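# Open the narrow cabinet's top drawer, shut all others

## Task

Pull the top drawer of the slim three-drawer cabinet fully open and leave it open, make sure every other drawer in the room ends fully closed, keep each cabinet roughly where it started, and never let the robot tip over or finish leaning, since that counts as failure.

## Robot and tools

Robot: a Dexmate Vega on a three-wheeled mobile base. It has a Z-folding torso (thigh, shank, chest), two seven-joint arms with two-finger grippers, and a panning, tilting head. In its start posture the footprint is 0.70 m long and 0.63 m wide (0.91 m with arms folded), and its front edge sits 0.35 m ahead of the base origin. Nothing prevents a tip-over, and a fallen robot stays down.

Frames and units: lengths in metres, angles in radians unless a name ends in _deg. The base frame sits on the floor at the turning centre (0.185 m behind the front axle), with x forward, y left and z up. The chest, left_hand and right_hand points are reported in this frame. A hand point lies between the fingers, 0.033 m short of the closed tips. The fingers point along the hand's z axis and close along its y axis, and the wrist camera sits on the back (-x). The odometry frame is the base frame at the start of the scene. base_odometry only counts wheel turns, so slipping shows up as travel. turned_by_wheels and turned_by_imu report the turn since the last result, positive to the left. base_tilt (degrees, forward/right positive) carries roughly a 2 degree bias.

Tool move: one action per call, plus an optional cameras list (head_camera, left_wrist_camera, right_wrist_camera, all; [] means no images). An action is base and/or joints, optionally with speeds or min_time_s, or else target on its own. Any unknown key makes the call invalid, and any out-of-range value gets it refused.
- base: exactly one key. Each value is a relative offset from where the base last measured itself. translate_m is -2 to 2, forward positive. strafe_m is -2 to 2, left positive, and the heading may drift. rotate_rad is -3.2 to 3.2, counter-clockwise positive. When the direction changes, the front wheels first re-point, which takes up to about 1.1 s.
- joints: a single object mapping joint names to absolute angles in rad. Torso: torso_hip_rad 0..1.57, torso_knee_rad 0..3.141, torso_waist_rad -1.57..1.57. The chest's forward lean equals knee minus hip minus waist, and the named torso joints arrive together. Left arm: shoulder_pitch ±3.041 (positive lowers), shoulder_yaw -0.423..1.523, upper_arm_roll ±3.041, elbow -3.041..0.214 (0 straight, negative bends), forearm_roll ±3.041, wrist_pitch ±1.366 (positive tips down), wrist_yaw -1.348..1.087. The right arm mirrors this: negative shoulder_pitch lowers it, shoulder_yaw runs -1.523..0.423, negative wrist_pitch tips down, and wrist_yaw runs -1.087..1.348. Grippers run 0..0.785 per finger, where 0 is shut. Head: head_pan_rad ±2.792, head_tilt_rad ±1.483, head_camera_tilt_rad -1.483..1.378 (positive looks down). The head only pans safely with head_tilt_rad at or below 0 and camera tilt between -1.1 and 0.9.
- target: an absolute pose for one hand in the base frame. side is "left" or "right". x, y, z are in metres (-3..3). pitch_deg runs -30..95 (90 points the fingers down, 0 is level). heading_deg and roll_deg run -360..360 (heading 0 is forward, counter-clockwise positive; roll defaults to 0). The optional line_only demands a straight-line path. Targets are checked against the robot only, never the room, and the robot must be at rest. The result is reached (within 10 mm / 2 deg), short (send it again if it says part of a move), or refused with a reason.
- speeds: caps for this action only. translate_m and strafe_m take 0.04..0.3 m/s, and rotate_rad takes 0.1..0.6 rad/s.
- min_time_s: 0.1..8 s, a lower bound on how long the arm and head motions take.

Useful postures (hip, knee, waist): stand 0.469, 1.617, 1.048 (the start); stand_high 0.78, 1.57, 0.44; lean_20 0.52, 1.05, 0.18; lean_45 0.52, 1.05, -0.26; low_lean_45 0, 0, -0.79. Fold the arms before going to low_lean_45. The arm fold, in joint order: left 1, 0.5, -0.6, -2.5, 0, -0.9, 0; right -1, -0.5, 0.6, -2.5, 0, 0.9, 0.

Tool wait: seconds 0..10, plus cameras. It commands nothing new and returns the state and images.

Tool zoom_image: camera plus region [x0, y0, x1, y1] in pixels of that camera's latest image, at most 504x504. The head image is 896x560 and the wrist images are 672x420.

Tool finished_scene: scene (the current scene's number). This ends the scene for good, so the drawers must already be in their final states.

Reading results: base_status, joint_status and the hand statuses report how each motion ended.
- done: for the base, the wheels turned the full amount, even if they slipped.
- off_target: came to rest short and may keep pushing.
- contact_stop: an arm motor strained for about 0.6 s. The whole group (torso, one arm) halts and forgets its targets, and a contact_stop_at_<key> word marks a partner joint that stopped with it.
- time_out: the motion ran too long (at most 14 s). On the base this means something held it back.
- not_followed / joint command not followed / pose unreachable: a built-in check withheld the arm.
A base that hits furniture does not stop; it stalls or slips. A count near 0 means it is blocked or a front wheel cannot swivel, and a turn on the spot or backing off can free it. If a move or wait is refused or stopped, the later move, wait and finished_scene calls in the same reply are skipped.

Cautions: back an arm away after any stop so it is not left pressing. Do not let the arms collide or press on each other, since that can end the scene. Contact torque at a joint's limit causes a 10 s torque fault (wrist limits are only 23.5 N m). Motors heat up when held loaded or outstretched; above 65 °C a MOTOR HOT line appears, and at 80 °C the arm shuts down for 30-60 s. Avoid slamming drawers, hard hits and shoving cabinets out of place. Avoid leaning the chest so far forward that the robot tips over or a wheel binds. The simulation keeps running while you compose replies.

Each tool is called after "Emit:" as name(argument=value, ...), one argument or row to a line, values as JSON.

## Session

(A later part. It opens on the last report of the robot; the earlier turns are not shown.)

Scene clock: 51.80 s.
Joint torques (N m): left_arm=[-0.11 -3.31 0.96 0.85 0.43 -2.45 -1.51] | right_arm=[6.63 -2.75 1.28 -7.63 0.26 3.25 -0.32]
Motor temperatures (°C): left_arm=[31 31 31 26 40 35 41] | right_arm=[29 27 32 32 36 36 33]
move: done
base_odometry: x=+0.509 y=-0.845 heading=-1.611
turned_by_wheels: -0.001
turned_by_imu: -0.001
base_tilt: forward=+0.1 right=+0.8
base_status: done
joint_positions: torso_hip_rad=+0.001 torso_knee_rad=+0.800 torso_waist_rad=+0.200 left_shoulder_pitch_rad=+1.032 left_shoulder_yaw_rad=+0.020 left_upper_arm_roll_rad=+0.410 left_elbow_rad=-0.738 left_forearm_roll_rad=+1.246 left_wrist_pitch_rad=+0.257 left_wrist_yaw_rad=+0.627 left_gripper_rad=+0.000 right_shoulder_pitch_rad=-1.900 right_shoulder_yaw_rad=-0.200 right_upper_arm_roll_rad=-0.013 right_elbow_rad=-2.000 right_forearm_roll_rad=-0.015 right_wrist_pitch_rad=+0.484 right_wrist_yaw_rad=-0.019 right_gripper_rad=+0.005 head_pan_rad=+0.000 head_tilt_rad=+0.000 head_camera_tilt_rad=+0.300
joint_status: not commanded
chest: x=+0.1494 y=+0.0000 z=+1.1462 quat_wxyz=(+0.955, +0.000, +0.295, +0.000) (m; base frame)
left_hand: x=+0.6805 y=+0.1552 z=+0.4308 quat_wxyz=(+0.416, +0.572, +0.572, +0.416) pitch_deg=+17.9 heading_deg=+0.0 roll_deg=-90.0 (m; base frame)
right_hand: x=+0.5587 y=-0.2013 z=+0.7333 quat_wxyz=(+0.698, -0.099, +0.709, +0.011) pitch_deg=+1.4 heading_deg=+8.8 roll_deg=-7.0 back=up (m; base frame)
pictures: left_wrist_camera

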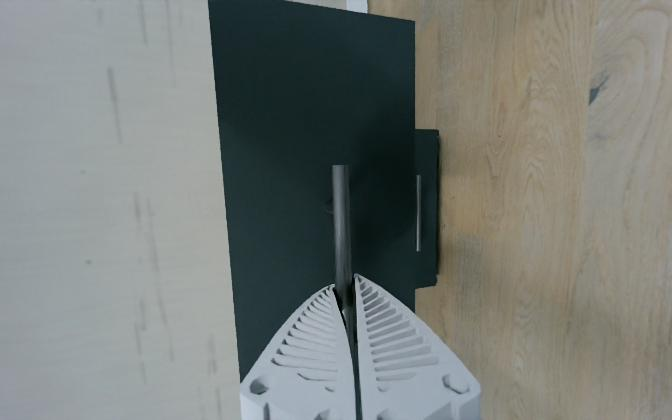

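Emit:
move(
  base={"translate_m":-0.03},
  speeds={"translate_m":0.04},
  cameras=["left_wrist_camera"],
)

Emit:
move(
  base={"translate_m":-0.04},
  joints={"head_pan_rad":1.2},
  speeds={"translate_m":0.04},
  cameras=["left_wrist_camera","head_camera"],
)

Scene clock: 53.70 s.
Joint torques (N m): left_arm=[-6.71 -5.33 0.74 -4.41 0.42 -0.43 0.95] | right_arm=[6.83 -2.43 1.49 -8.63 0.17 3.16 -0.16]
Motor temperatures (°C): left_arm=[31 31 31 26 40 35 41] | right_arm=[29 27 32 32 36 36 33]
move: done
base_odometry: x=+0.511 y=-0.815 heading=-1.611
turned_by_wheels: -0.001
turned_by_imu: -0.001
base_tilt: forward=+0.1 right=+0.7
base_status: done
joint_positions: torso_hip_rad=+0.001 torso_knee_rad=+0.800 torso_waist_rad=+0.200 left_shoulder_pitch_rad=+1.032 left_shoulder_yaw_rad=+0.020 left_upper_arm_roll_rad=+0.410 left_elbow_rad=-0.737 left_forearm_roll_rad=+1.246 left_wrist_pitch_rad=+0.256 left_wrist_yaw_rad=+0.626 left_gripper_rad=+0.000 right_shoulder_pitch_rad=-1.900 right_shoulder_yaw_rad=-0.200 right_upper_arm_roll_rad=-0.013 right_elbow_rad=-2.000 right_forearm_roll_rad=-0.015 right_wrist_pitch_rad=+0.484 right_wrist_yaw_rad=-0.019 right_gripper_rad=+0.005 head_pan_rad=+0.000 head_tilt_rad=+0.000 head_camera_tilt_rad=+0.300
joint_status: not commanded
chest: x=+0.1496 y=+0.0000 z=+1.1462 quat_wxyz=(+0.955, +0.000, +0.295, +0.000) (m; base frame)
left_hand: x=+0.6800 y=+0.1552 z=+0.4300 quat_wxyz=(+0.416, +0.572, +0.572, +0.416) pitch_deg=+18.0 heading_deg=+0.0 roll_deg=-90.0 (m; base frame)
right_hand: x=+0.5587 y=-0.2013 z=+0.7332 quat_wxyz=(+0.698, -0.099, +0.709, +0.011) pitch_deg=+1.4 heading_deg=+8.8 roll_deg=-7.0 back=up (m; base frame)
pictures: left_wrist_camera

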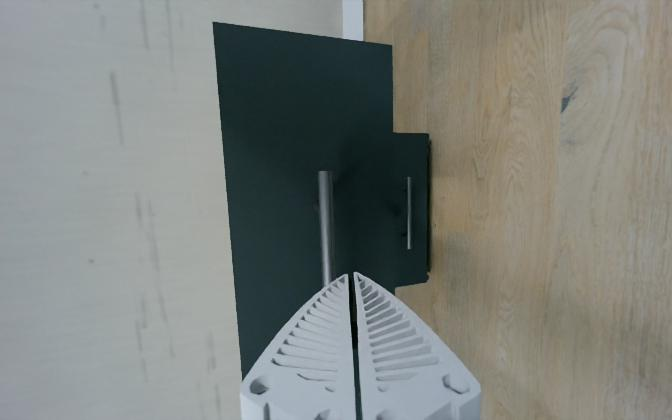

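Scene clock: 55.57 s.
Joint torques (N m): left_arm=[-6.86 -2.92 0.85 -4.57 0.42 -0.11 1.05] | right_arm=[6.07 -3.76 1.39 -7.46 0.28 3.05 -0.26]
Motor temperatures (°C): left_arm=[31 31 31 26 40 35 41] | right_arm=[29 27 32 32 36 36 33]
move: done
base_odometry: x=+0.512 y=-0.776 heading=-1.612
turned_by_wheels: -0.001
turned_by_imu: -0.001
base_tilt: forward=+0.1 right=+0.7
base_status: done
joint_positions: torso_hip_rad=+0.001 torso_knee_rad=+0.800 torso_waist_rad=+0.200 left_shoulder_pitch_rad=+1.032 left_shoulder_yaw_rad=+0.020 left_upper_arm_roll_rad=+0.410 left_elbow_rad=-0.737 left_forearm_roll_rad=+1.246 left_wrist_pitch_rad=+0.256 left_wrist_yaw_rad=+0.626 left_gripper_rad=+0.000 right_shoulder_pitch_rad=-1.900 right_shoulder_yaw_rad=-0.200 right_upper_arm_roll_rad=-0.013 right_elbow_rad=-2.000 right_forearm_roll_rad=-0.015 right_wrist_pitch_rad=+0.484 right_wrist_yaw_rad=-0.019 right_gripper_rad=+0.005 head_pan_rad=+1.200 head_tilt_rad=+0.000 head_camera_tilt_rad=+0.300
joint_status: all done
chest: x=+0.1496 y=+0.0000 z=+1.1462 quat_wxyz=(+0.955, +0.000, +0.295, +0.000) (m; base frame)
left_hand: x=+0.6800 y=+0.1552 z=+0.4300 quat_wxyz=(+0.416, +0.572, +0.572, +0.416) pitch_deg=+18.0 heading_deg=+0.0 roll_deg=-90.0 (m; base frame)
right_hand: x=+0.5588 y=-0.2013 z=+0.7332 quat_wxyz=(+0.698, -0.099, +0.709, +0.011) pitch_deg=+1.4 heading_deg=+8.8 roll_deg=-7.0 back=up (m; base frame)
pictures: head_camera, left_wrist_camera

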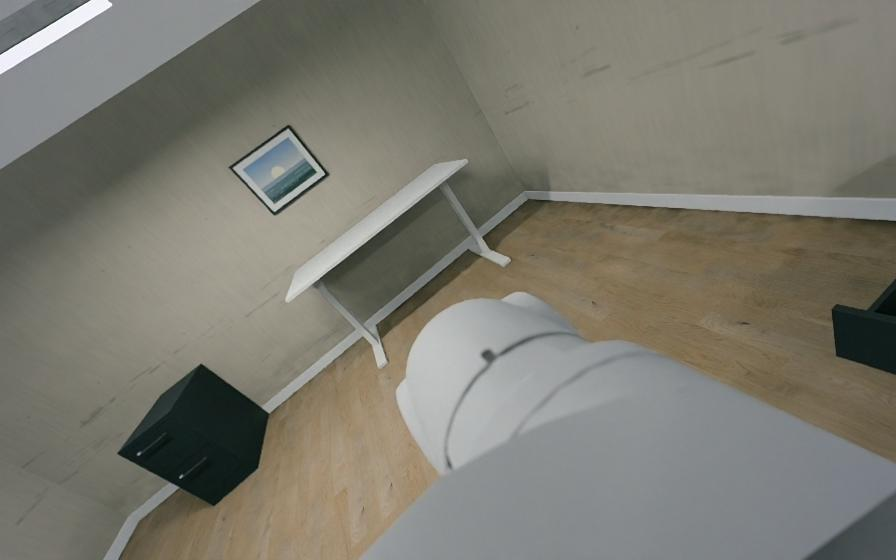

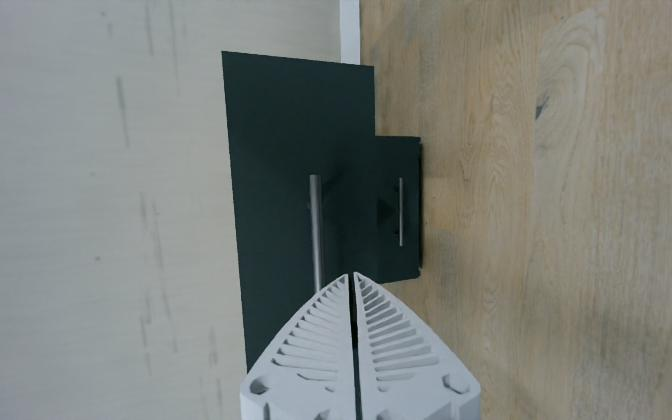

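Emit:
move(
  joints={"head_pan_rad":2.75,"head_camera_tilt_rad":0.0},
  cameras=["head_camera"],
)

Emit:
move(
  joints={"head_pan_rad":0.2,"head_camera_tilt_rad":0.2},
  cameras=["head_camera"],
)

Scene clock: 57.50 s.
Joint torques (N m): left_arm=[-6.82 -4.04 1.41 -3.23 0.02 -0.05 1.15] | right_arm=[5.8 -2.39 1.17 -8.2 0.17 3.09 -0.15]
Motor temperatures (°C): left_arm=[31 31 31 26 40 35 41] | right_arm=[29 27 32 32 36 36 33]
move: done
base_odometry: x=+0.512 y=-0.776 heading=-1.612
turned_by_wheels: +0.000
turned_by_imu: +0.000
base_tilt: forward=+0.1 right=+0.7
base_status: not commanded
joint_positions: torso_hip_rad=+0.001 torso_knee_rad=+0.800 torso_waist_rad=+0.200 left_shoulder_pitch_rad=+1.032 left_shoulder_yaw_rad=+0.020 left_upper_arm_roll_rad=+0.410 left_elbow_rad=-0.737 left_forearm_roll_rad=+1.246 left_wrist_pitch_rad=+0.256 left_wrist_yaw_rad=+0.626 left_gripper_rad=+0.000 right_shoulder_pitch_rad=-1.900 right_shoulder_yaw_rad=-0.200 right_upper_arm_roll_rad=-0.013 right_elbow_rad=-2.000 right_forearm_roll_rad=-0.015 right_wrist_pitch_rad=+0.484 right_wrist_yaw_rad=-0.019 right_gripper_rad=+0.005 head_pan_rad=+2.750 head_tilt_rad=+0.000 head_camera_tilt_rad=+0.000
joint_status: all done
chest: x=+0.1496 y=+0.0000 z=+1.1462 quat_wxyz=(+0.955, +0.000, +0.295, +0.000) (m; base frame)
left_hand: x=+0.6800 y=+0.1552 z=+0.4300 quat_wxyz=(+0.416, +0.572, +0.572, +0.416) pitch_deg=+18.0 heading_deg=+0.0 roll_deg=-90.0 (m; base frame)
right_hand: x=+0.5588 y=-0.2013 z=+0.7332 quat_wxyz=(+0.698, -0.099, +0.709, +0.011) pitch_deg=+1.4 heading_deg=+8.8 roll_deg=-7.0 back=up (m; base frame)
pictures: head_camera

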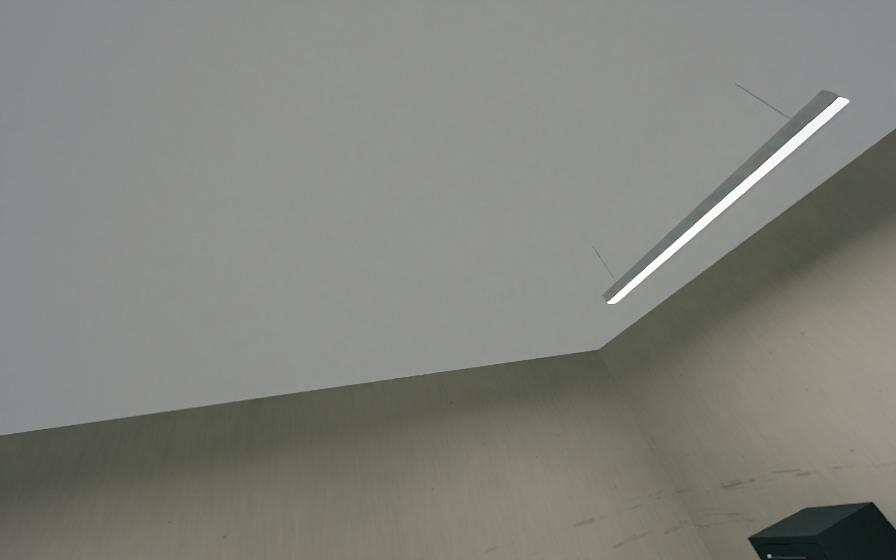

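Scene clock: 59.87 s.
Joint torques (N m): left_arm=[-7.07 -5 0.66 -4.64 0.24 -0.13 1.05] | right_arm=[6.68 -3.02 1.18 -8.16 0.22 3.07 -0.18]
Motor temperatures (°C): left_arm=[31 31 31 26 40 35 41] | right_arm=[29 27 32 32 36 36 33]
move: done
base_odometry: x=+0.512 y=-0.776 heading=-1.612
turned_by_wheels: +0.000
turned_by_imu: +0.000
base_tilt: forward=+0.1 right=+0.8
base_status: not commanded
joint_positions: torso_hip_rad=+0.001 torso_knee_rad=+0.800 torso_waist_rad=+0.200 left_shoulder_pitch_rad=+1.032 left_shoulder_yaw_rad=+0.020 left_upper_arm_roll_rad=+0.410 left_elbow_rad=-0.737 left_forearm_roll_rad=+1.246 left_wrist_pitch_rad=+0.256 left_wrist_yaw_rad=+0.626 left_gripper_rad=+0.000 right_shoulder_pitch_rad=-1.900 right_shoulder_yaw_rad=-0.200 right_upper_arm_roll_rad=-0.013 right_elbow_rad=-2.000 right_forearm_roll_rad=-0.015 right_wrist_pitch_rad=+0.484 right_wrist_yaw_rad=-0.019 right_gripper_rad=+0.005 head_pan_rad=+0.200 head_tilt_rad=+0.000 head_camera_tilt_rad=+0.200
joint_status: all done
chest: x=+0.1496 y=+0.0000 z=+1.1462 quat_wxyz=(+0.955, +0.000, +0.295, +0.000) (m; base frame)
left_hand: x=+0.6800 y=+0.1552 z=+0.4300 quat_wxyz=(+0.416, +0.572, +0.572, +0.416) pitch_deg=+18.0 heading_deg=+0.0 roll_deg=-90.0 (m; base frame)
right_hand: x=+0.5588 y=-0.2013 z=+0.7332 quat_wxyz=(+0.698, -0.099, +0.709, +0.011) pitch_deg=+1.4 heading_deg=+8.8 roll_deg=-7.0 back=up (m; base frame)
pictures: head_camera

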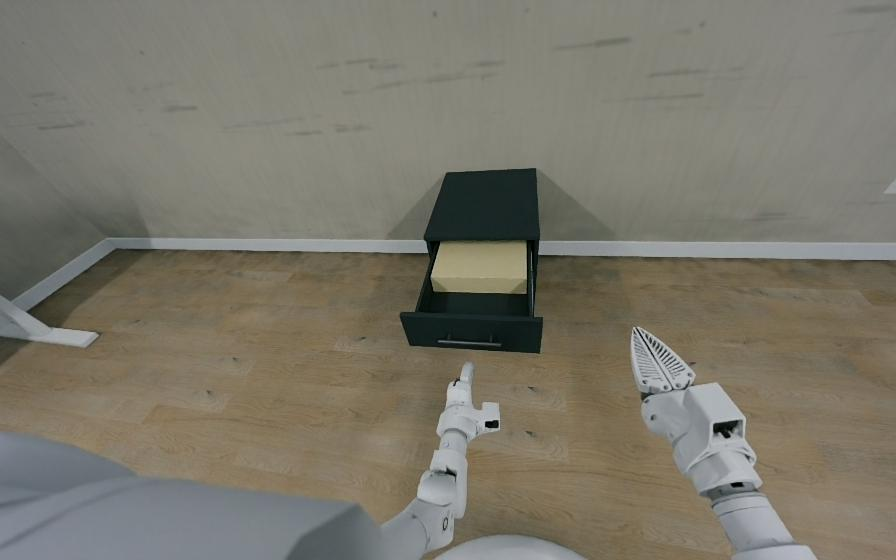

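Emit:
finished_scene(
  scene=3,
  done=true,
)

The scene is finished: the task was done.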